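# Turn the control box dial to 6

## Task

Rotate the dial on the control box until it points at 6, and make sure the control box is still upright afterwards.

## Robot and tools

Robot: two arms, left_arm and right_arm, each ending in a sixteen-motor hand. right_arm has a right hand; left_arm has a left hand, its mirror. Base poses in the scene frame: left_arm at (-0.034, +0.269, +0.049) m, quat_wxyz (+1.000, 0, 0, -0.002); right_arm at (-0.001, -0.326, +0.045) m, quat_wxyz (+1.000, 0, 0, +0.025). A camera stand is fixed to the floor behind the arms.

Scene frame: origin at table-top height, halfway between the nominal bases; +z up, +x forward over the table, +y toward left_arm. Image left/right does not match arm names. Fixed cameras and the table use this frame. Hand poses, velocities, targets, wrist-camera poses and offsets all use each arm's own base frame.

Hand point axes (right hand): +z along straightened fingers toward the tips, +x across the palm away from the thumb, +y out of the palm face (palm surface at y = -0.062 m, z from -0.110 to -0.049). For the left hand +x points toward the thumb instead. Straight fingertips reach about 0.139 m past the knuckles (knuckles at z = -0.017). A rigid mast near the wrist (x +0.05 to +0.10, z -0.16 to -0.11, up to y = +0.06; x sign flipped on the left hand) can strike objects. Fingertips have rubber caps; the rest is hard plastic.

Tool execute_actions, argument actions: a list of actions; each action is a table of up to 15 rows, each row one 1/30 s step; a short table repeats its final row to fill 15 steps (one action lasts 0.5 s). Every row has exactly 48 numbers, each in [-1, 1], covering both arms even if one stays still: left_arm dx, dy, dz, rx, ry, rz; left hand's 16 motor goals; left current_limit; left speed; then the same 24 for right_arm. dx..rz are an offset of the hand point's target from the Hand target as it stood when that action began, along that arm's base axes; each row counts from that same start, not the previous row; 1.0 = 0.6 m or 180 degrees; rx, ry, rz form one rotation vector, turning about the target's position. Repeating an offset keeps moving further. Translations longer than 1.0 are shortened along their direction. The controller limits commanded orientation to within 40 degrees of the measured one.

Hand motor order in a row and in all hand result lists: index_abd, index_mcp, index_pip, index_dip, middle_abd, middle_mcp, middle_pip, middle_dip, ring_abd, ring_mcp, ring_pip, ring_dip, thumb_cmc, thumb_axl, thumb_mcp, thumb_ipl. Each is an absolute goal angle scaled linearly between its stops [angle at +1, angle at -1; straight value]: finger _abd (+60, -60; +0.00, +1 away from thumb), _mcp (+128, -18; -0.75), _pip (+108, -29; -0.58), _dip (+117, -21; -0.70), all bending toward the palm at +1; thumb_cmc (+120, -20; -0.71) swings the thumb in front of the palm; thumb_axl (+140, -27; -0.68) rotates it about its own line; thumb_mcp (+109, -69; -0.23) and thumb_ipl (+108, -77; -0.17) bend it. Zero is a real goal, not 'hold'; to keep a hand unchanged resend its hand_goal, hand_current_limit and hand_speed. On the left hand, index_pip goals are capped at +92.8 degrees (stop at +108); higher goals act as +92.8 and hand_goal shows that value, for the whole session.

current_limit: -1 to +1 maps to 0 to 550 mA (minimum 11 mA), caps every motor and also slows them; very low values may not lift a finger. speed: set-point rate is (speed + 1)/2 of 8.5 rad/s. Initially current_limit +0.4, speed -0.6; last written values persist.

Argument cameras: list of names, ["all"], or []; omitted/null gives all images only for an empty actions list. Names: cam_head_left, cam_head_right, cam_high, cam_low, cam_left_wrist, cam_right_wrist, each 672x504. An unknown name invalidates the call.

zoom_image: camera (one of those names, must be in the latest images) and region [x0, y0, x1, y1] in pixels from top-left, at most 504 by 504.

finished_scene: scene = current scene number; ends it permanently. The dial must stay at 6 and the box upright without the robot.

Results: end_effector_position (m) and end_effector_quat_wxyz per arm in its base frame, possibly a few cm off. Hand target is the last commanded pose after clipping; next offsets start from it. The hand often rests short of target; an all-zero action re-requests it; if still short, send the remaining distance. The left... both elbows sag under load, so command somewhat higher. Joint velocities may say 'within noise'. Joint torques follow joint order, include arm weight, positive toward larger joint values; numbers 3 and 4 wrap at ±28 N m. Hand lines: hand_goal, hand_measured, hand_current_ma (positive pushes toward -1), hand_state (moving, goal, blocked, overload), hand_current_limit, hand_speed. Joint ranges (rad): waist -2.880..2.880, shoulder 0.000..3.142, elbow 0.000..3.019 (straight 2.964), wrist pitch -1.693..1.571, wrist yaw -1.571..1.571, wrist roll -2.094..2.094.

Avoid: knocking the box over or anything off the table; hard hits on fixed or heavy objects; contact or squeezing between the two hands; dropping things. Motors at 495 mA or more for 5 s shut down for 10 s; keep grip currents moderate. Arms pushing against unreachable poses or held stretched out heat up; MOTOR HOT appears at 85 °C and at 100 °C the arm drops (OVER-TEMPERATURE FAULT). To stop pushing on something, command the target back past the hand point. Near the first joint's axis, small moves can swing the whole arm. Smooth, low-effort motion is preferred; the scene keeps running while you think.

Each tool is called after "Emit:" by a JSON object that holds its "method" and its "body", one argument or row to a line.

## Session

Emit:
{"method": "execute_actions", "body": {
  "actions": []
}}

Scene clock: 0.00 s.
left_arm: end_effector_position=(+0.4345, -0.1656, +0.1073) hand_goal=(+0.000, -0.754, -0.576, -0.696, +0.000, -0.754, -0.576, -0.696, +0.000, -0.754, -0.576, -0.696, -0.714, -0.678, -0.226, -0.168) hand_measured=(+0.000, -0.754, -0.576, -0.696, +0.000, -0.754, -0.576, -0.696, +0.000, -0.754, -0.576, -0.696, -0.714, -0.678, -0.226, -0.168) hand_current_ma=(+0, +0, +0, +0, +0, +0, +0, +0, +0, +0, +0, +0, +0, +0, +0, +0) hand_state=(goal, goal, goal, goal, goal, goal, goal, goal, goal, goal, goal, goal, goal, goal, goal, goal) hand_current_limit=0.40 hand_speed=-0.60 end_effector_quat_wxyz=(-0.281, +0.940, +0.172, +0.091) | right_arm: end_effector_position=(+0.6651, +0.2718, +0.1260) hand_goal=(+0.000, -0.754, -0.576, -0.696, +0.000, -0.754, -0.576, -0.696, +0.000, -0.754, -0.576, -0.696, -0.714, -0.678, -0.226, -0.168) hand_measured=(+0.000, -0.754, -0.576, -0.696, +0.000, -0.754, -0.576, -0.696, +0.000, -0.754, -0.576, -0.696, -0.714, -0.678, -0.226, -0.168) hand_current_ma=(+0, +0, +0, +0, +0, +0, +0, +0, +0, +0, +0, +0, +0, +0, +0, +0) hand_state=(goal, goal, goal, goal, goal, goal, goal, goal, goal, goal, goal, goal, goal, goal, goal, goal) hand_current_limit=0.40 hand_speed=-0.60 end_effector_quat_wxyz=(-0.179, +0.899, +0.399, +0.023)
Joint positions: left_arm=[-0.5 1.565 1.159 -1.406 -0.554 0.641] | right_arm=[0.417 2.243 2.263 -1.543 -0.36 1.161]
Joint velocities: within noise
Joint torques (N m): no reading
Heat: left arm: hottest wrist roll 35 °C; right arm: hottest waist 33 °C.
Hand target: left_arm +0.4422, -0.1697, +0.1176; -0.273, +0.941, +0.175, +0.100 | right_arm +0.6718, +0.2749, +0.1448; -0.179, +0.897, +0.402, +0.042

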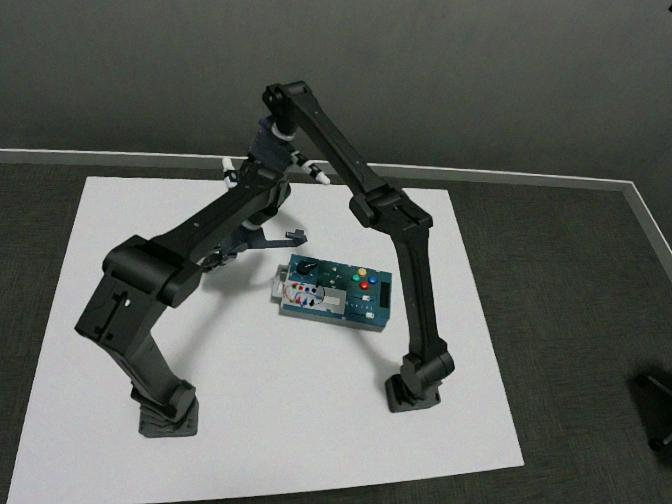

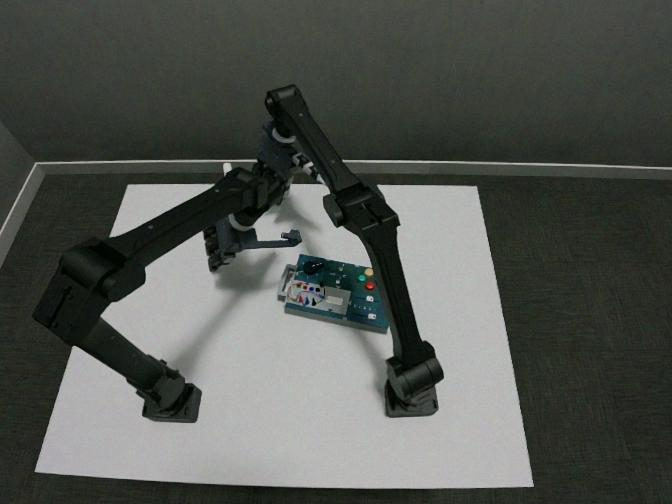

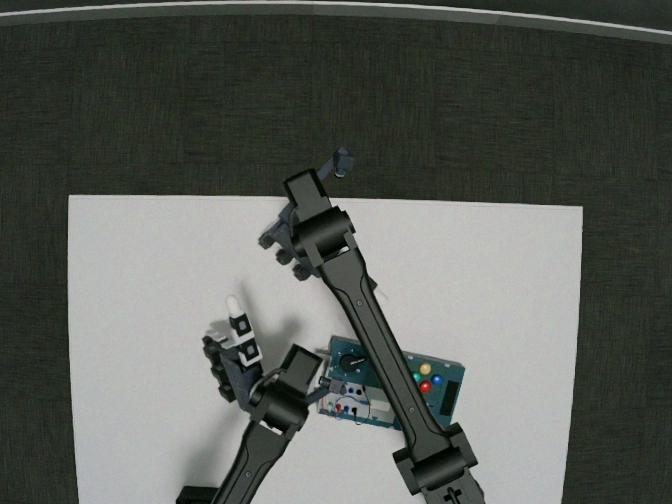

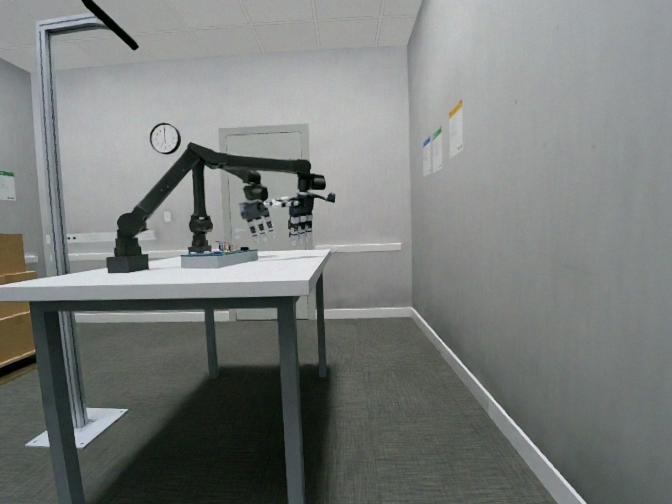

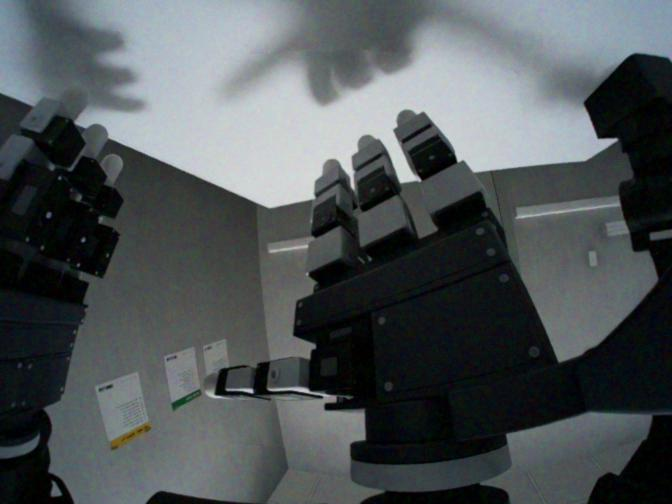

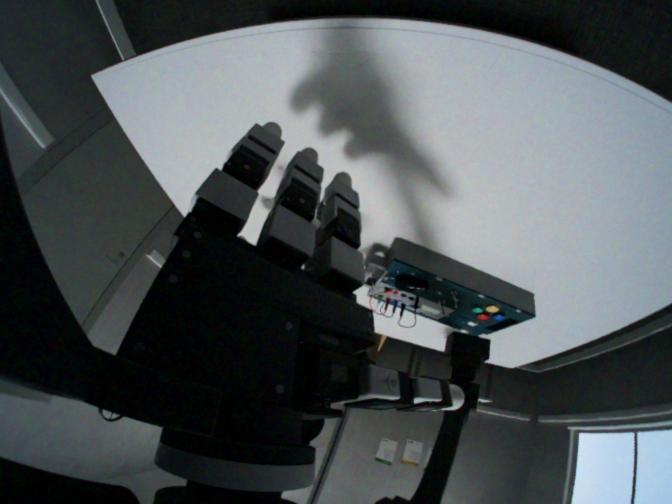

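Emit:
{"method": "zoom_image", "body": {
  "camera": "cam_high",
  "region": [300, 320, 480, 440]
}}

Emit:
{"method": "zoom_image", "body": {
  "camera": "cam_head_left",
  "region": [260, 240, 410, 350]
}}

Emit:
{"method": "zoom_image", "body": {
  "camera": "cam_head_right",
  "region": [265, 240, 415, 350]
}}

Emit:
{"method": "zoom_image", "body": {
  "camera": "cam_right_wrist",
  "region": [340, 220, 560, 380]
}}

Emit:
{"method": "zoom_image", "body": {
  "camera": "cam_low",
  "region": [90, 130, 350, 310]
}}

Scaled by 2.800 from the camera's 672x504 image, which has a finer 960x720 frame.

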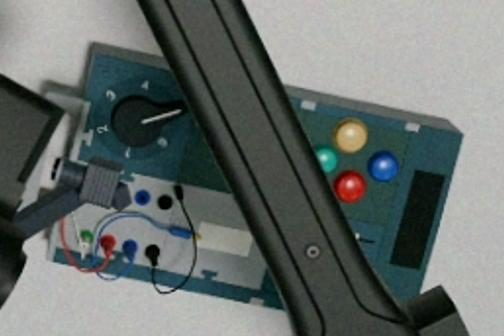

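Scaled by 3.360 from the camera's 672x504 image, which has a finer 960x720 frame.

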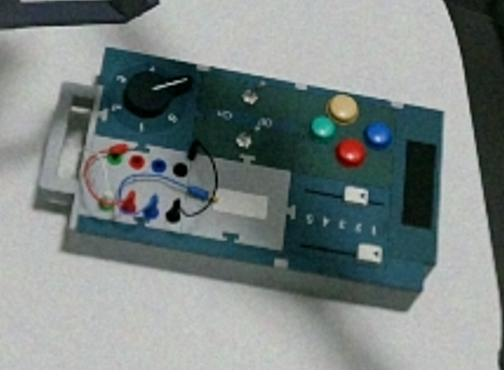

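Scaled by 3.360 from the camera's 672x504 image, which has a finer 960x720 frame.

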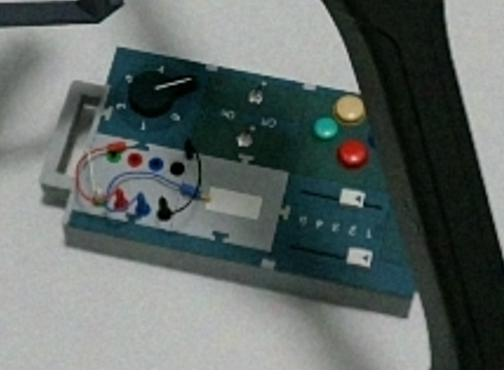

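Scaled by 2.291 from the camera's 672x504 image, which has a finer 960x720 frame.

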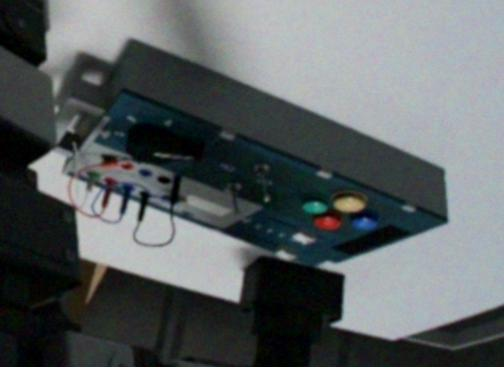

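Scaled by 1.938 from the camera's 672x504 image, which has a finer 960x720 frame.

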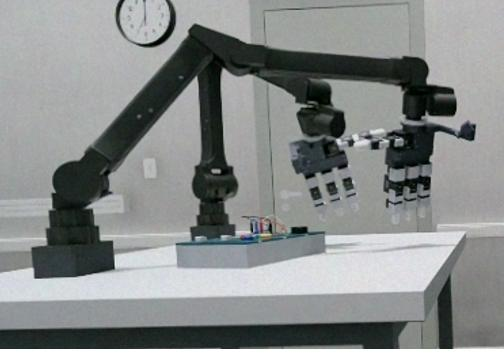

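Emit:
{"method": "zoom_image", "body": {
  "camera": "cam_head_left",
  "region": [282, 248, 327, 284]
}}

Emit:
{"method": "zoom_image", "body": {
  "camera": "cam_high",
  "region": [325, 330, 375, 385]
}}

Emit:
{"method": "zoom_image", "body": {
  "camera": "cam_head_right",
  "region": [292, 250, 337, 286]
}}

Scaled by 11.200 from the camera's 672x504 image, which has a finer 960x720 frame.

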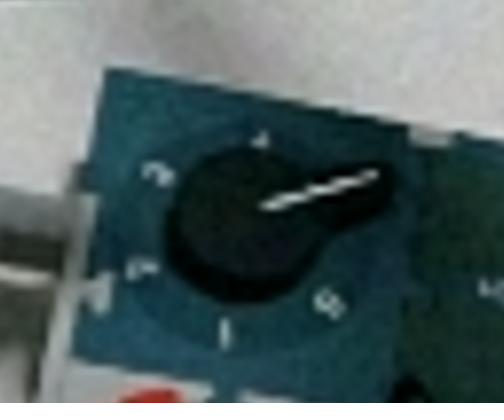

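Scaled by 9.164 from the camera's 672x504 image, which has a finer 960x720 frame.

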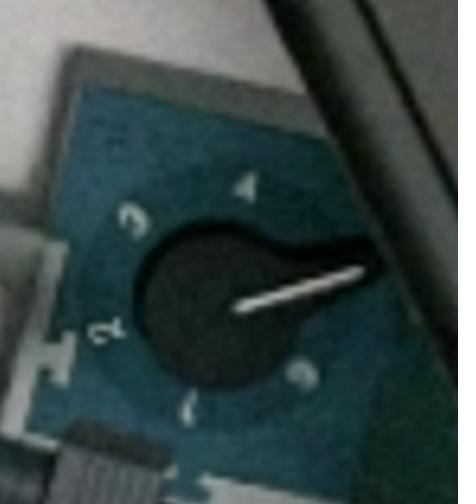

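Scaled by 11.200 from the camera's 672x504 image, which has a finer 960x720 frame.

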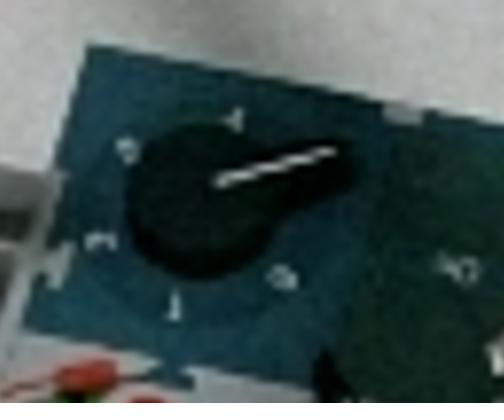

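Emit:
{"method": "execute_actions", "body": {
  "actions": [
    [[0,0.06,0.02,0,0,0,0,-0.754,-0.576,-0.696,0,-0.754,-0.576,-0.696,0,-0.754,-0.576,-0.696,-0.714,-0.678,-0.226,-0.168,0.4,-0.6,-0.05,-0.05,0.03,0,0,0,0,-1,-0.576,-0.696,0,-0.2,-0.2,-0.696,0,-0.2,-0.2,-0.696,-0.714,-0.678,-0.226,-0.168,0.4,-0.6]],
    [[0,0.07,0.02,0,0,0,0,-0.754,-0.576,-0.696,0,-0.754,-0.576,-0.696,0,-0.754,-0.576,-0.696,-0.714,-0.678,-0.226,-0.168,0.4,-0.6,-0.08,-0.075,0.03,0,0,0,0,-1,-0.576,-0.696,0,-0.2,-0.2,-0.696,0,-0.2,-0.2,-0.696,-0.714,-0.678,-0.226,-0.168,0.4,-0.6]],
    [[0,0.06,0,0,0,0,0,-0.754,-0.576,-0.696,0,-0.754,-0.576,-0.696,0,-0.754,-0.576,-0.696,-0.714,-0.678,-0.226,-0.168,0.4,-0.6,-0.08,-0.075,0.01,0,0,0,0,-1,-0.576,-0.696,0,-0.2,-0.2,-0.696,0,-0.2,-0.2,-0.696,-0.714,-0.678,-0.226,-0.168,0.4,-0.6]],
    [[0,0,0,0,0,0,0,-0.754,-0.576,-0.696,0,-0.754,-0.576,-0.696,0,-0.754,-0.576,-0.696,-0.714,-0.678,-0.226,-0.168,0.4,-0.6,-0.05,-0.05,0,0,0,0,0,-1,-0.576,-0.696,0,-0.2,-0.2,-0.696,0,-0.2,-0.2,-0.696,-0.714,-0.678,-0.226,-0.168,0.4,-0.6]]
  ],
  "cameras": ["cam_head_left","cam_head_right","cam_high","cam_right_wrist"]
}}

Scene clock: 6.60 s.
left_arm: end_effector_position=(+0.4413, -0.0541, +0.1335) hand_goal=(+0.000, -0.754, -0.576, -0.696, +0.000, -0.754, -0.576, -0.696, +0.000, -0.754, -0.576, -0.696, -0.714, -0.678, -0.226, -0.168) hand_measured=(+0.000, -0.748, -0.576, -0.696, +0.000, -0.748, -0.576, -0.696, +0.000, -0.748, -0.576, -0.696, -0.710, -0.678, -0.224, -0.168) hand_current_ma=(+0, +12, -1, +0, +0, +10, -1, +0, +0, +11, -1, +0, +6, +1, +4, +0) hand_state=(goal, goal, goal, goal, goal, goal, goal, goal, goal, goal, goal, goal, goal, goal, goal, goal) hand_current_limit=0.40 hand_speed=-0.60 end_effector_quat_wxyz=(-0.279, +0.939, +0.178, +0.090) | right_arm: end_effector_position=(+0.5136, +0.1282, +0.1777) hand_goal=(+0.000, -1.000, -0.576, -0.696, +0.000, -0.200, -0.200, -0.696, +0.000, -0.200, -0.200, -0.696, -0.714, -0.678, -0.226, -0.168) hand_measured=(+0.000, -0.986, -0.576, -0.696, +0.000, -0.204, -0.204, -0.696, +0.000, -0.206, -0.204, -0.696, -0.712, -0.678, -0.224, -0.168) hand_current_ma=(+0, +13, +0, +0, +0, -2, -2, +0, +0, -3, -2, +0, +1, +0, +1, +0) hand_state=(goal, goal, goal, goal, goal, goal, goal, goal, goal, goal, goal, goal, goal, goal, goal, goal) hand_current_limit=0.40 hand_speed=-0.60 end_effector_quat_wxyz=(-0.180, +0.899, +0.398, +0.026)
Joint positions: left_arm=[-0.236 1.42 1.077 -1.302 -0.591 0.939] | right_arm=[0.276 1.667 1.516 -1.42 -0.366 1.013]
Joint torques (N m): left_arm=[-0.15 -11.28 6.89 0.65 -0.64 0.03] | right_arm=[-0.91 -16.91 7.62 0.88 -0.39 -0.11]
Heat: left arm: hottest wrist roll 35 °C; right arm: hottest waist 33 °C.
Hand target: left_arm +0.4422, -0.0557, +0.1414; -0.273, +0.941, +0.175, +0.100 | right_arm +0.5157, +0.1249, +0.1869; -0.179, +0.897, +0.402, +0.042
Off the commanded pose: left_arm 0.008 m, 1 deg | right_arm 0.010 m, 2 deg.
Images, in order (width x height): cam_head_left 672x504, cam_head_right 672x504, cam_high 672x504, cam_right_wrist 672x504.

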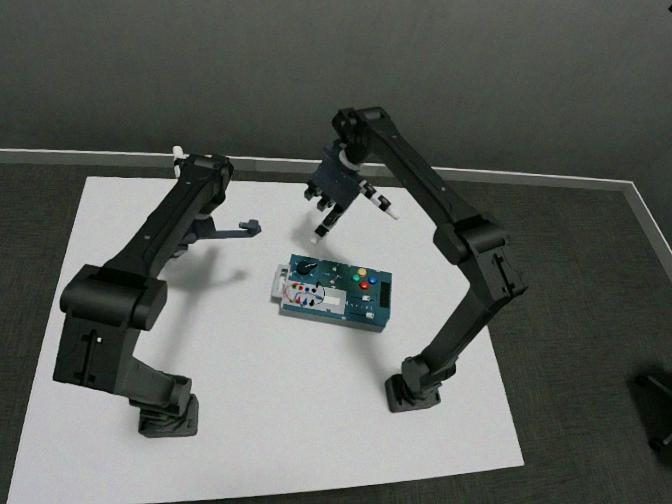

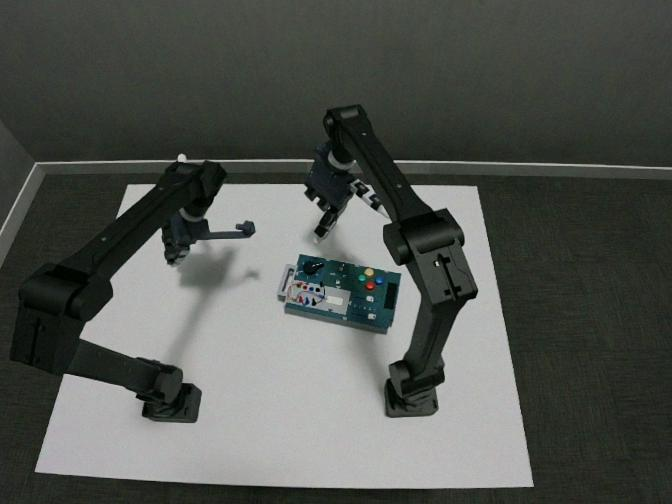

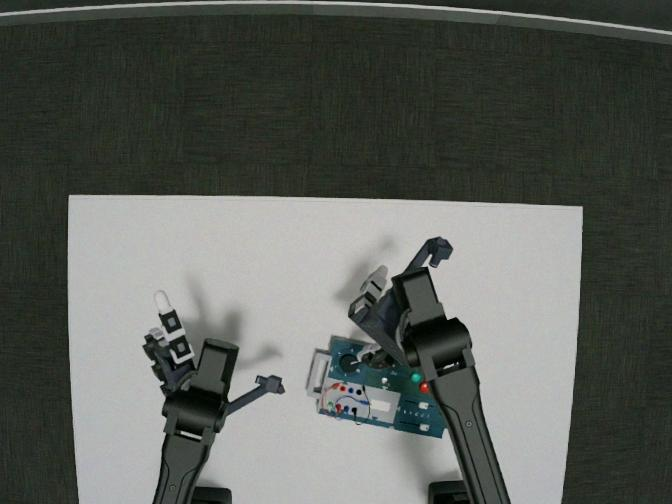

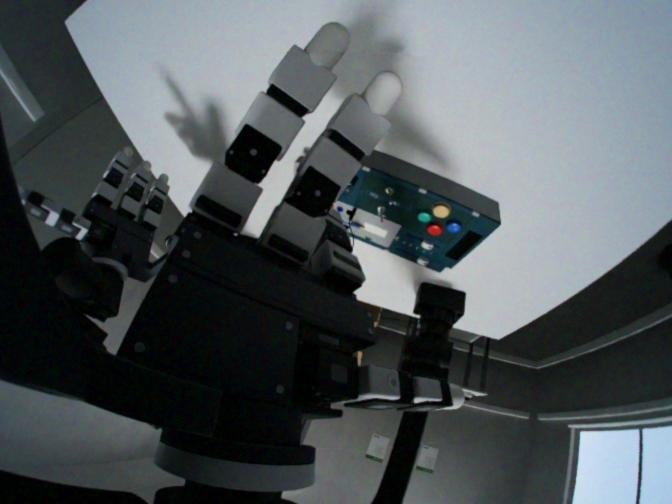

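Emit:
{"method": "zoom_image", "body": {
  "camera": "cam_head_left",
  "region": [270, 180, 410, 340]
}}

Emit:
{"method": "zoom_image", "body": {
  "camera": "cam_head_right",
  "region": [270, 180, 410, 340]
}}

Emit:
{"method": "zoom_image", "body": {
  "camera": "cam_high",
  "region": [300, 260, 460, 440]
}}

Scaled by 3.150 from the camera's 672x504 image, which has a finer 960x720 frame.

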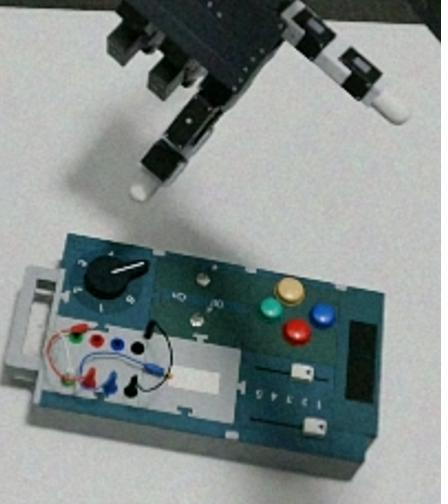

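Scaled by 3.150 from the camera's 672x504 image, which has a finer 960x720 frame.

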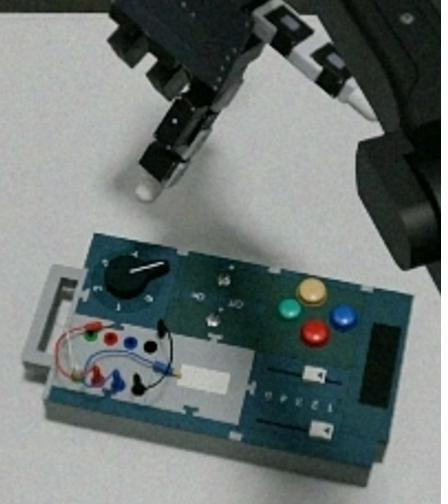

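Scaled by 2.800 from the camera's 672x504 image, which has a finer 960x720 frame.

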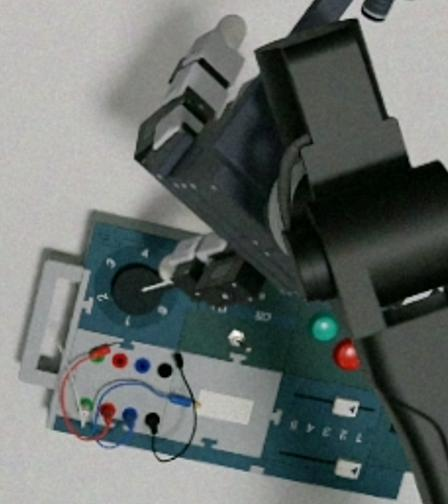

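Emit:
{"method": "execute_actions", "body": {
  "actions": [
    [[0,0,0,0,0,0,0,-0.754,-0.576,-0.696,0,-0.754,-0.576,-0.696,0,-0.754,-0.576,-0.696,-0.714,-0.678,-0.226,-0.168,0.4,-0.6,-0.007,-0.01,-0.037,0,0,0,0,-1,-0.576,-0.696,0,-0.2,-0.2,-0.696,0,-0.2,-0.2,-0.696,-0.714,-0.678,-0.226,-0.168,0.4,-0.6]],
    [[0,0,0,0,0,0,0,-0.754,-0.576,-0.696,0,-0.754,-0.576,-0.696,0,-0.754,-0.576,-0.696,-0.714,-0.678,-0.226,-0.168,0.4,-0.6,-0.006,-0.01,-0.036,0,0,0,0,-1,-0.576,-0.696,0,-0.2,-0.2,-0.696,0,-0.2,-0.2,-0.696,-0.714,-0.678,-0.226,-0.168,0.4,-0.6]]
  ],
  "cameras": ["cam_head_left","cam_head_right","cam_high","cam_low","cam_right_wrist"]
}}

Emit:
{"method": "zoom_image", "body": {
  "camera": "cam_head_left",
  "region": [270, 210, 370, 310]
}}

Emit:
{"method": "zoom_image", "body": {
  "camera": "cam_head_right",
  "region": [270, 210, 370, 310]
}}

Emit:
{"method": "zoom_image", "body": {
  "camera": "cam_high",
  "region": [310, 310, 410, 410]
}}

Emit:
{"method": "zoom_image", "body": {
  "camera": "cam_low",
  "region": [150, 180, 310, 290]
}}

Scene clock: 10.70 s.
left_arm: end_effector_position=(+0.4413, -0.0541, +0.1335) hand_goal=(+0.000, -0.754, -0.576, -0.696, +0.000, -0.754, -0.576, -0.696, +0.000, -0.754, -0.576, -0.696, -0.714, -0.678, -0.226, -0.168) hand_measured=(+0.000, -0.748, -0.576, -0.696, +0.000, -0.748, -0.576, -0.696, +0.000, -0.748, -0.576, -0.696, -0.710, -0.678, -0.224, -0.168) hand_current_ma=(+0, +12, -1, +0, +0, +10, -1, +0, +0, +11, -1, +0, +6, +1, +4, +0) hand_state=(goal, goal, goal, goal, goal, goal, goal, goal, goal, goal, goal, goal, goal, goal, goal, goal) hand_current_limit=0.40 hand_speed=-0.60 end_effector_quat_wxyz=(-0.279, +0.939, +0.178, +0.090) | right_arm: end_effector_position=(+0.5043, +0.1175, +0.1359) hand_goal=(+0.000, -1.000, -0.576, -0.696, +0.000, -0.200, -0.200, -0.696, +0.000, -0.200, -0.200, -0.696, -0.714, -0.678, -0.226, -0.168) hand_measured=(+0.000, -0.986, -0.576, -0.696, +0.000, -0.204, -0.204, -0.696, +0.000, -0.206, -0.204, -0.696, -0.712, -0.678, -0.224, -0.168) hand_current_ma=(+0, +13, +0, +0, +0, -2, -2, +0, +0, -3, -2, +0, +1, +0, +1, +0) hand_state=(goal, goal, goal, goal, goal, goal, goal, goal, goal, goal, goal, goal, goal, goal, goal, goal) hand_current_limit=0.40 hand_speed=-0.60 end_effector_quat_wxyz=(-0.181, +0.898, +0.400, +0.027)
Joint positions: left_arm=[-0.236 1.42 1.077 -1.302 -0.591 0.939] | right_arm=[0.26 1.657 1.393 -1.309 -0.367 0.992]
Joint torques (N m): left_arm=[-0.21 -11.16 6.87 0.64 -0.65 0.04] | right_arm=[-1.2 -16.03 7.56 0.9 -0.37 -0.08]
Heat: left arm: hottest wrist roll 35 °C; right arm: hottest waist 33 °C.
Hand target: left_arm +0.4422, -0.0557, +0.1414; -0.273, +0.941, +0.175, +0.100 | right_arm +0.5079, +0.1130, +0.1430; -0.179, +0.897, +0.402, +0.042
Off the commanded pose: left_arm 0.008 m, 1 deg | right_arm 0.009 m, 2 deg.
Images, in order (width x height): cam_head_left 672x504, cam_head_right 672x504, cam_high 672x504, cam_low 672x504, cam_right_wrist 672x504.

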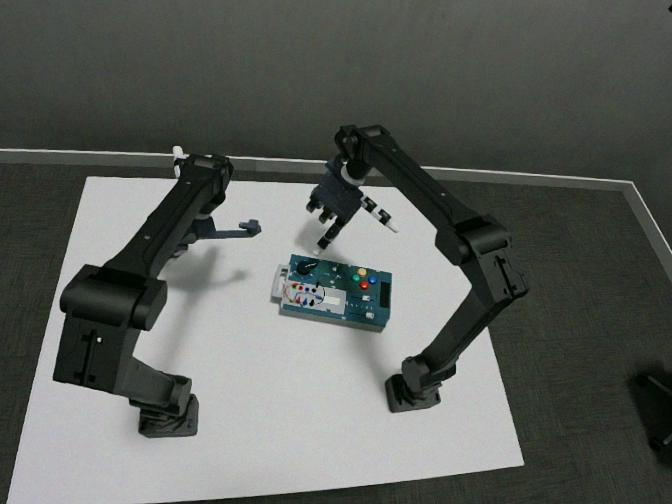

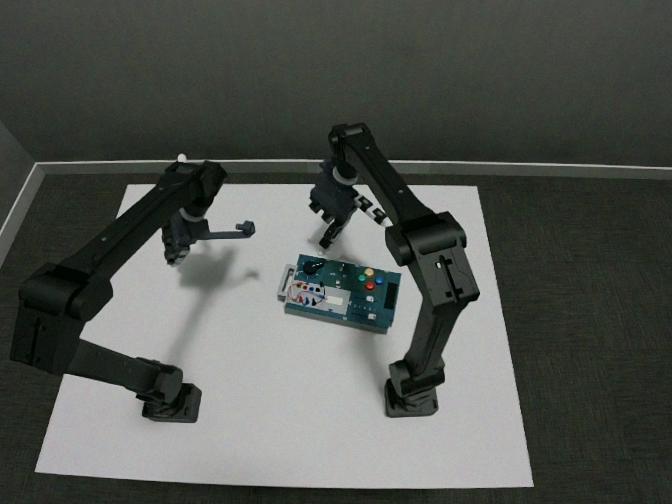

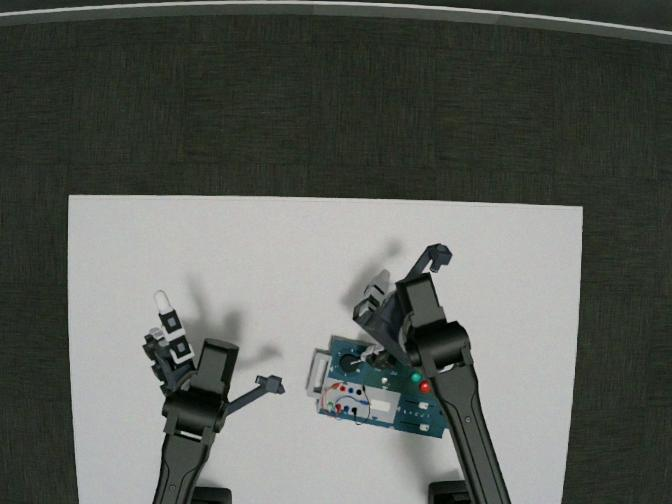

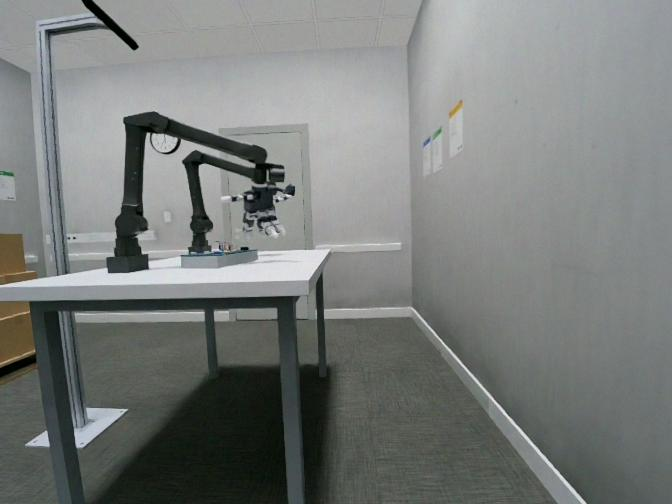

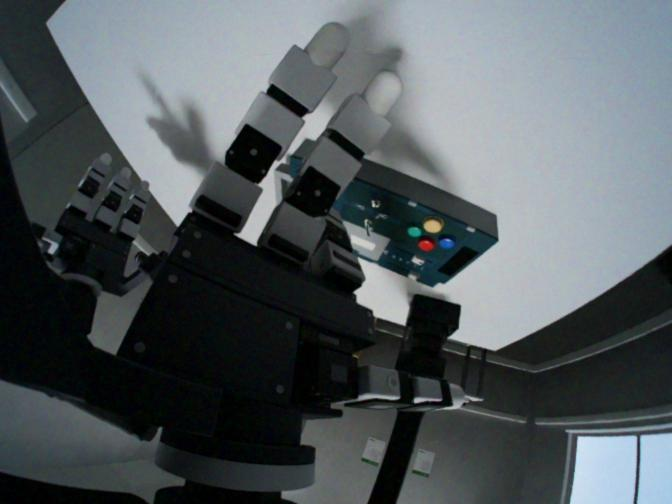

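Scaled by 5.040 from the camera's 672x504 image, which has a finer 960x720 frame.

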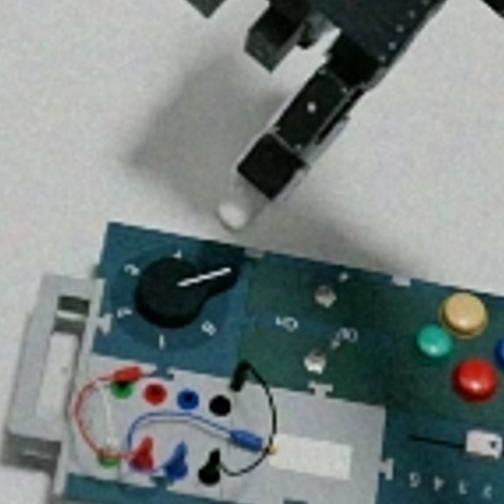

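Scaled by 5.040 from the camera's 672x504 image, which has a finer 960x720 frame.

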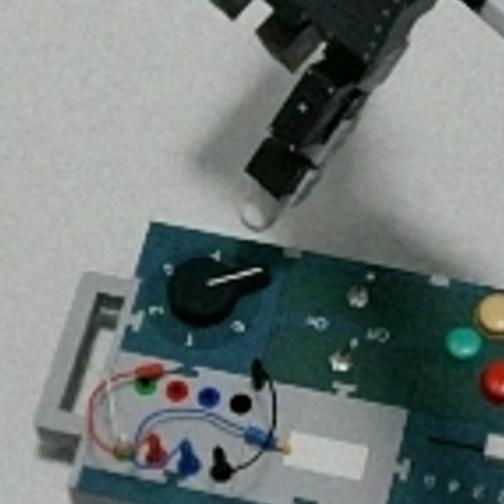

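Scaled by 5.040 from the camera's 672x504 image, which has a finer 960x720 frame.

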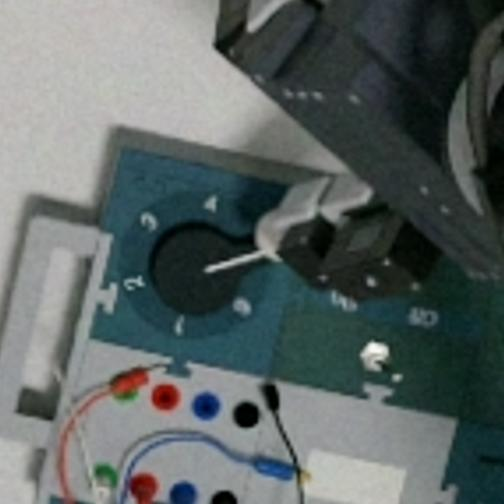

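Scaled by 3.150 from the camera's 672x504 image, which has a finer 960x720 frame.

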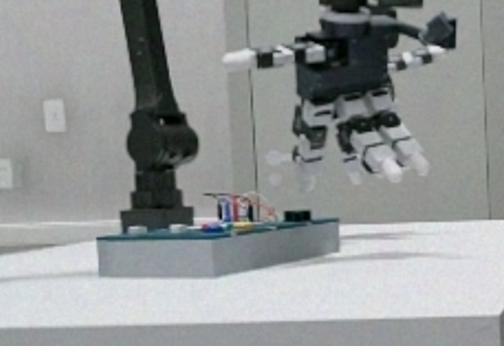

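Emit:
{"method": "execute_actions", "body": {
  "actions": [
    [[0,0,0,0,0,0,0,-0.754,-0.576,-0.696,0,-0.754,-0.576,-0.696,0,-0.754,-0.576,-0.696,-0.714,-0.678,-0.226,-0.168,0.4,-0.6,0.02,0,-0.025,0,0,0,0,-1,-0.576,-0.696,0,-0.2,-0.2,-0.696,0,-0.2,-0.2,-0.696,-0.714,-0.678,-0.226,-0.168,0.4,-0.6]],
    [[0,0,0,0,0,0,0,-0.754,-0.576,-0.696,0,-0.754,-0.576,-0.696,0,-0.754,-0.576,-0.696,-0.714,-0.678,-0.226,-0.168,0.4,-0.6,0,0,-0.03,0,0,0,0,-1,-0.576,-0.696,0,-0.2,-0.2,-0.696,0,-0.2,-0.2,-0.696,-0.714,-0.678,-0.226,-0.168,0.4,-0.6]]
  ],
  "cameras": ["cam_head_left","cam_head_right","cam_high","cam_low"]
}}

Emit:
{"method": "zoom_image", "body": {
  "camera": "cam_head_left",
  "region": [270, 210, 370, 310]
}}

Emit:
{"method": "zoom_image", "body": {
  "camera": "cam_head_right",
  "region": [270, 210, 370, 310]
}}

Emit:
{"method": "zoom_image", "body": {
  "camera": "cam_high",
  "region": [310, 310, 410, 410]
}}

Emit:
{"method": "zoom_image", "body": {
  "camera": "cam_low",
  "region": [200, 200, 310, 280]
}}

Scene clock: 12.60 s.
left_arm: end_effector_position=(+0.4413, -0.0541, +0.1335) hand_goal=(+0.000, -0.754, -0.576, -0.696, +0.000, -0.754, -0.576, -0.696, +0.000, -0.754, -0.576, -0.696, -0.714, -0.678, -0.226, -0.168) hand_measured=(+0.000, -0.748, -0.576, -0.696, +0.000, -0.748, -0.576, -0.696, +0.000, -0.748, -0.576, -0.696, -0.710, -0.678, -0.224, -0.168) hand_current_ma=(+0, +12, -1, +0, +0, +10, -1, +0, +0, +11, -1, +0, +6, +1, +4, +0) hand_state=(goal, goal, goal, goal, goal, goal, goal, goal, goal, goal, goal, goal, goal, goal, goal, goal) hand_current_limit=0.40 hand_speed=-0.60 end_effector_quat_wxyz=(-0.279, +0.939, +0.178, +0.090) | right_arm: end_effector_position=(+0.5163, +0.1182, +0.1168) hand_goal=(+0.000, -1.000, -0.576, -0.696, +0.000, -0.200, -0.200, -0.696, +0.000, -0.200, -0.200, -0.696, -0.714, -0.678, -0.226, -0.168) hand_measured=(+0.000, -0.986, -0.576, -0.696, +0.000, -0.204, -0.204, -0.696, +0.000, -0.206, -0.204, -0.696, -0.712, -0.678, -0.224, -0.168) hand_current_ma=(+0, +13, +0, +0, +0, -2, -2, +0, +0, -3, -2, +0, +1, +0, +1, +0) hand_state=(goal, goal, goal, goal, goal, goal, goal, goal, goal, goal, goal, goal, goal, goal, goal, goal) hand_current_limit=0.40 hand_speed=-0.60 end_effector_quat_wxyz=(-0.178, +0.897, +0.403, +0.041)
Joint positions: left_arm=[-0.236 1.42 1.077 -1.302 -0.591 0.939] | right_arm=[0.255 1.683 1.372 -1.237 -0.367 0.985]
Joint torques (N m): left_arm=[-0.21 -11.28 6.9 0.66 -0.64 0.05] | right_arm=[-1.2 -13.8 7.47 0.92 -0.38 -0.16]
Heat: left arm: hottest wrist roll 35 °C; right arm: hottest waist 33 °C.
Hand target: left_arm +0.4422, -0.0557, +0.1414; -0.273, +0.941, +0.175, +0.100 | right_arm +0.5200, +0.1130, +0.1101; -0.179, +0.897, +0.402, +0.042
Off the commanded pose: left_arm 0.008 m, 1 deg | right_arm 0.009 m, 0 deg.
Images, in order (width x height): cam_head_left 672x504, cam_head_right 672x504, cam_high 672x504, cam_low 672x504.

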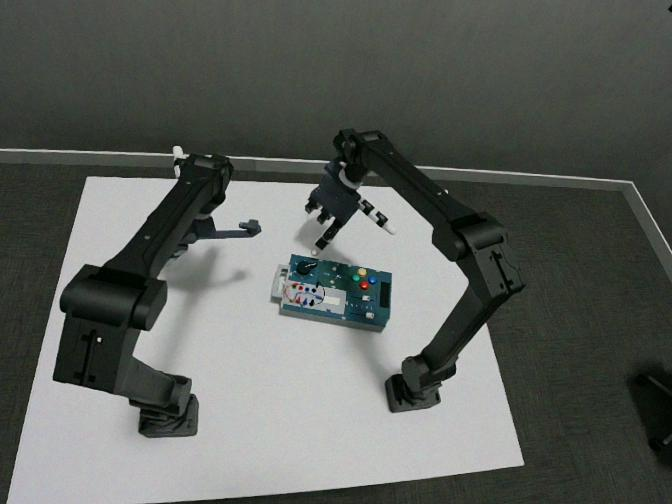

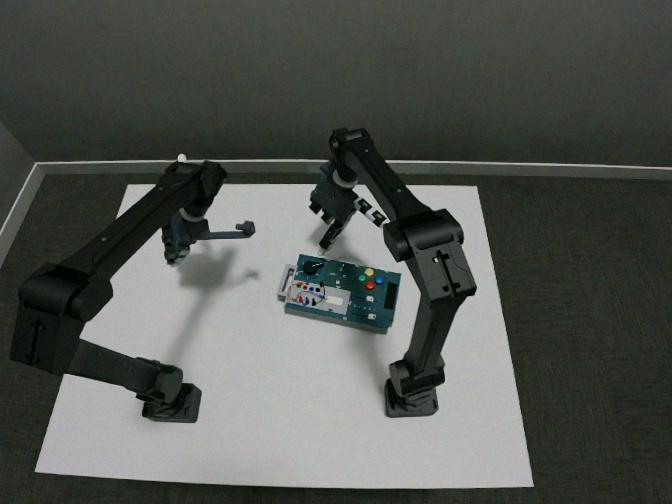

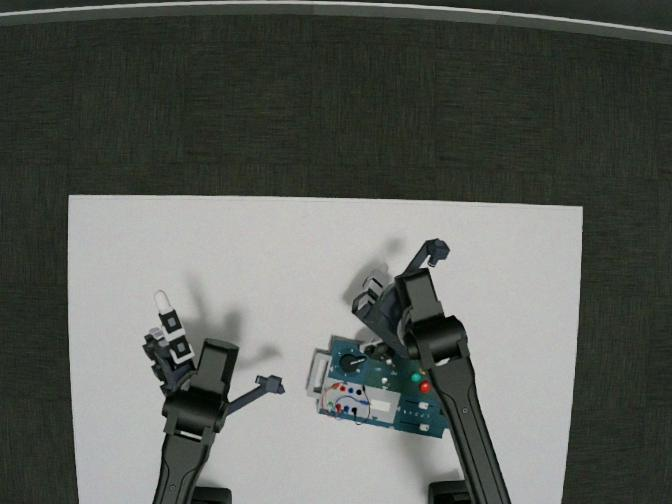

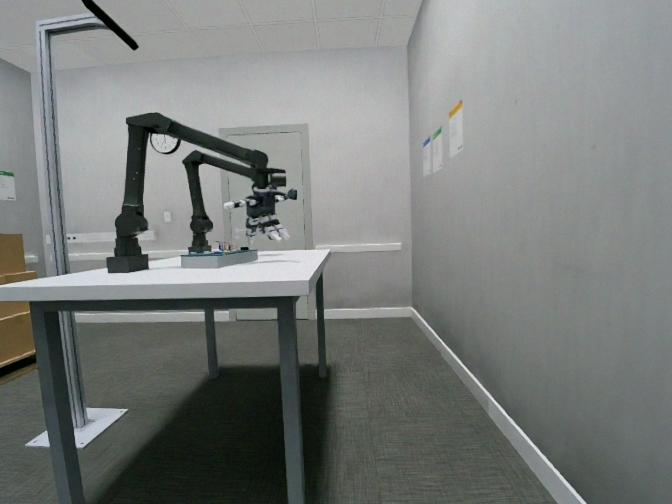

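Scaled by 5.040 from the camera's 672x504 image, which has a finer 960x720 frame.

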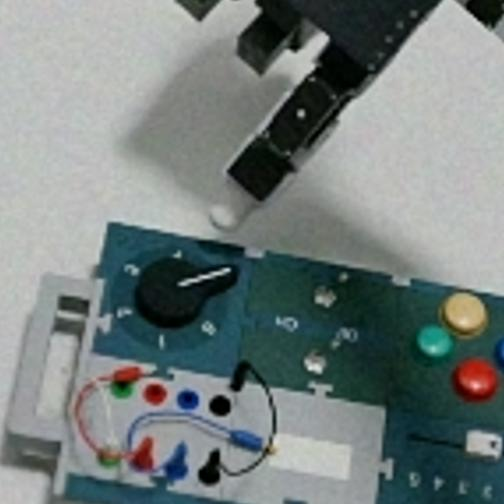

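Scaled by 5.040 from the camera's 672x504 image, which has a finer 960x720 frame.

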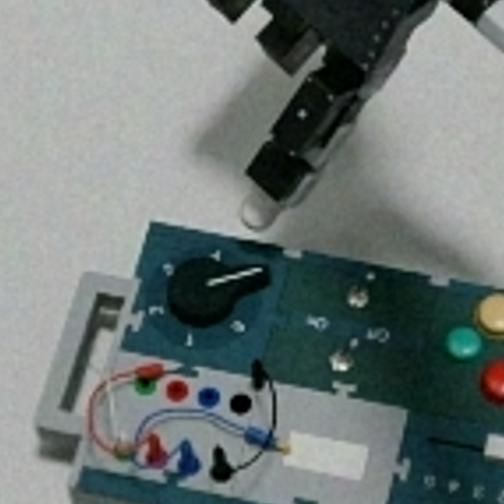

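Scaled by 5.040 from the camera's 672x504 image, which has a finer 960x720 frame.

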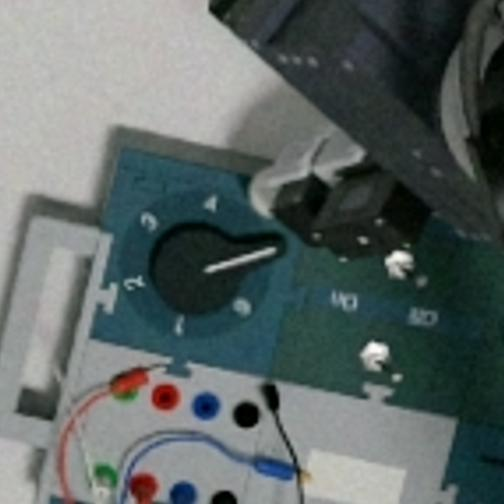

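Scaled by 4.582 from the camera's 672x504 image, which has a finer 960x720 frame.

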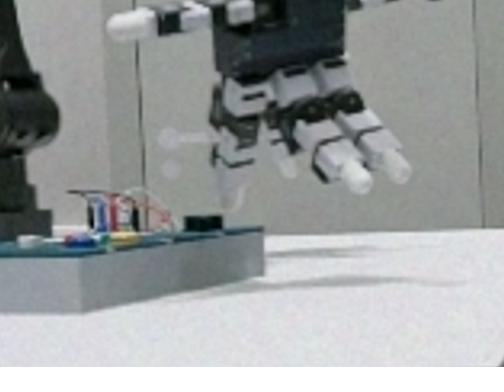

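Emit:
{"method": "execute_actions", "body": {
  "actions": [
    [[0,0,0,0,0,0,0,-0.754,-0.576,-0.696,0,-0.754,-0.576,-0.696,0,-0.754,-0.576,-0.696,-0.714,-0.678,-0.226,-0.168,0.4,-0.6,0,0.004,-0.02,0,0,0,0,-1,-0.576,-0.696,0,-0.2,-0.2,-0.696,0,-0.2,-0.2,-0.696,-0.714,-0.678,-0.226,-0.168,0.4,-0.6]]
  ],
  "cameras": ["cam_head_right","cam_high","cam_low"]
}}

Emit:
{"method": "zoom_image", "body": {
  "camera": "cam_head_right",
  "region": [270, 210, 370, 310]
}}

Emit:
{"method": "zoom_image", "body": {
  "camera": "cam_high",
  "region": [310, 310, 410, 410]
}}

Emit:
{"method": "zoom_image", "body": {
  "camera": "cam_low",
  "region": [200, 200, 310, 280]
}}

Scene clock: 13.70 s.
left_arm: end_effector_position=(+0.4413, -0.0541, +0.1335) hand_goal=(+0.000, -0.754, -0.576, -0.696, +0.000, -0.754, -0.576, -0.696, +0.000, -0.754, -0.576, -0.696, -0.714, -0.678, -0.226, -0.168) hand_measured=(+0.000, -0.748, -0.576, -0.696, +0.000, -0.748, -0.576, -0.696, +0.000, -0.748, -0.576, -0.696, -0.710, -0.678, -0.224, -0.168) hand_current_ma=(+0, +12, -1, +0, +0, +10, -1, +0, +0, +11, -1, +0, +6, +1, +4, +0) hand_state=(goal, goal, goal, goal, goal, goal, goal, goal, goal, goal, goal, goal, goal, goal, goal, goal) hand_current_limit=0.40 hand_speed=-0.60 end_effector_quat_wxyz=(-0.279, +0.939, +0.178, +0.090) | right_arm: end_effector_position=(+0.5175, +0.1185, +0.1055) hand_goal=(+0.000, -1.000, -0.576, -0.696, +0.000, -0.200, -0.200, -0.696, +0.000, -0.200, -0.200, -0.696, -0.714, -0.678, -0.226, -0.168) hand_measured=(+0.000, -0.986, -0.576, -0.696, +0.000, -0.204, -0.204, -0.696, +0.000, -0.206, -0.204, -0.696, -0.712, -0.678, -0.224, -0.168) hand_current_ma=(+0, +13, +0, +0, +0, -2, -2, +0, +0, -3, -2, +0, +1, +0, +1, +0) hand_state=(goal, goal, goal, goal, goal, goal, goal, goal, goal, goal, goal, goal, goal, goal, goal, goal) hand_current_limit=0.40 hand_speed=-0.60 end_effector_quat_wxyz=(-0.178, +0.896, +0.403, +0.042)
Joint positions: left_arm=[-0.236 1.42 1.077 -1.302 -0.591 0.939] | right_arm=[0.255 1.694 1.354 -1.206 -0.367 0.985]
Joint torques (N m): left_arm=[-0.21 -11.28 6.87 0.65 -0.64 0.04] | right_arm=[-0.79 -13.86 7.35 0.94 -0.38 -0.09]
Heat: left arm: hottest wrist roll 35 °C; right arm: hottest waist 33 °C.
Hand target: left_arm +0.4422, -0.0557, +0.1414; -0.273, +0.941, +0.175, +0.100 | right_arm +0.5200, +0.1153, +0.0980; -0.179, +0.897, +0.402, +0.042
Off the commanded pose: left_arm 0.008 m, 1 deg | right_arm 0.008 m, 0 deg.
Images, in order (width x height): cam_head_right 672x504, cam_high 672x504, cam_low 672x504.

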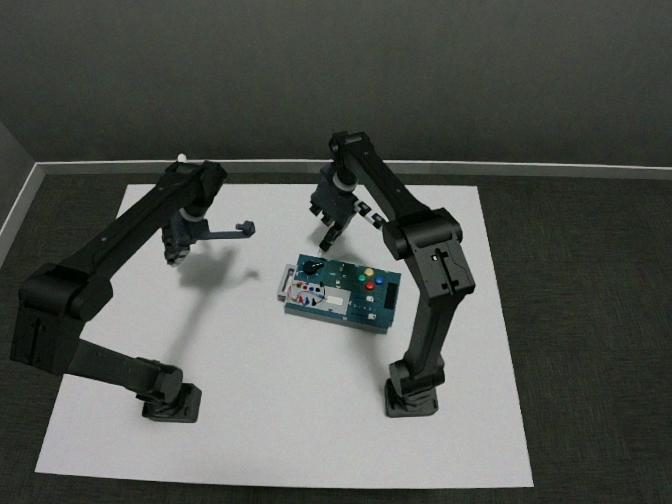

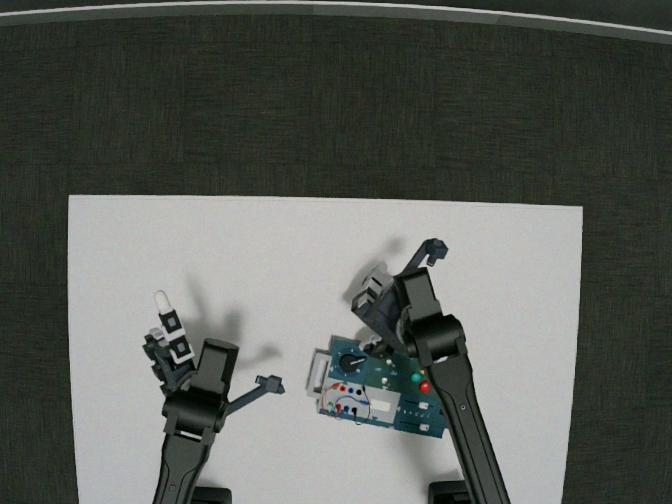

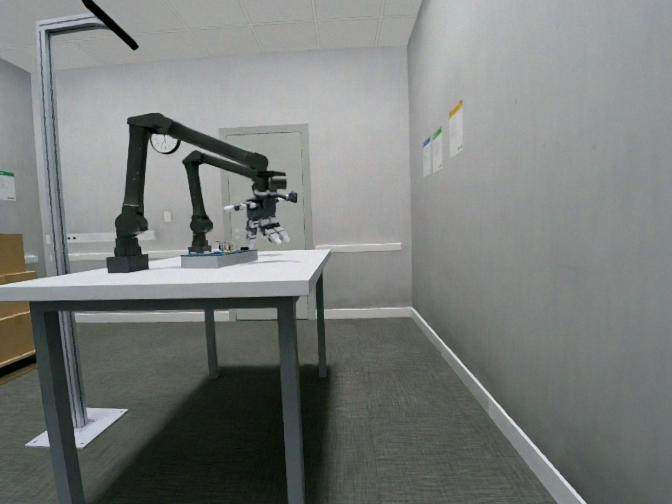

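Scaled by 5.040 from the camera's 672x504 image, which has a finer 960x720 frame.

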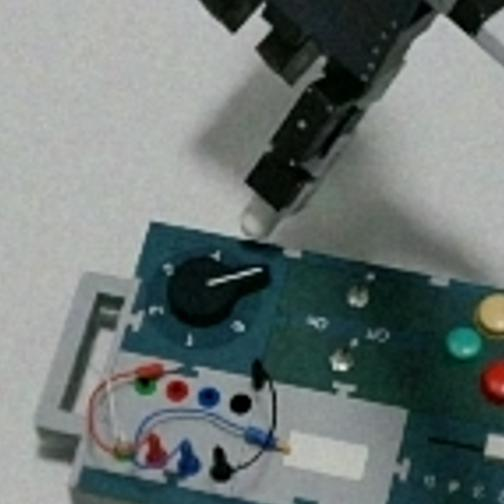

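Scaled by 5.040 from the camera's 672x504 image, which has a finer 960x720 frame.

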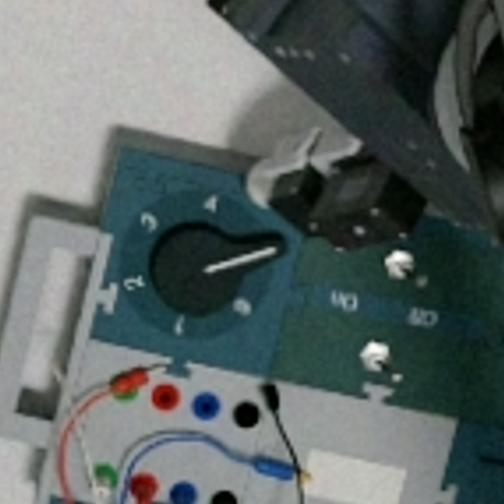

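Scaled by 4.582 from the camera's 672x504 image, which has a finer 960x720 frame.

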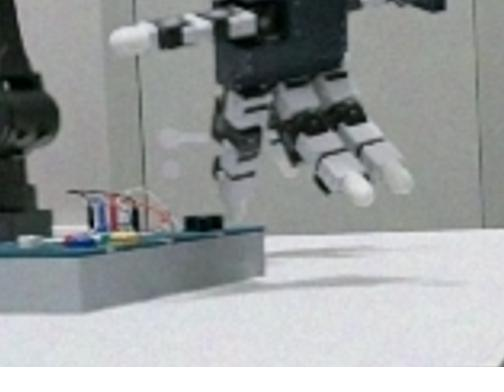

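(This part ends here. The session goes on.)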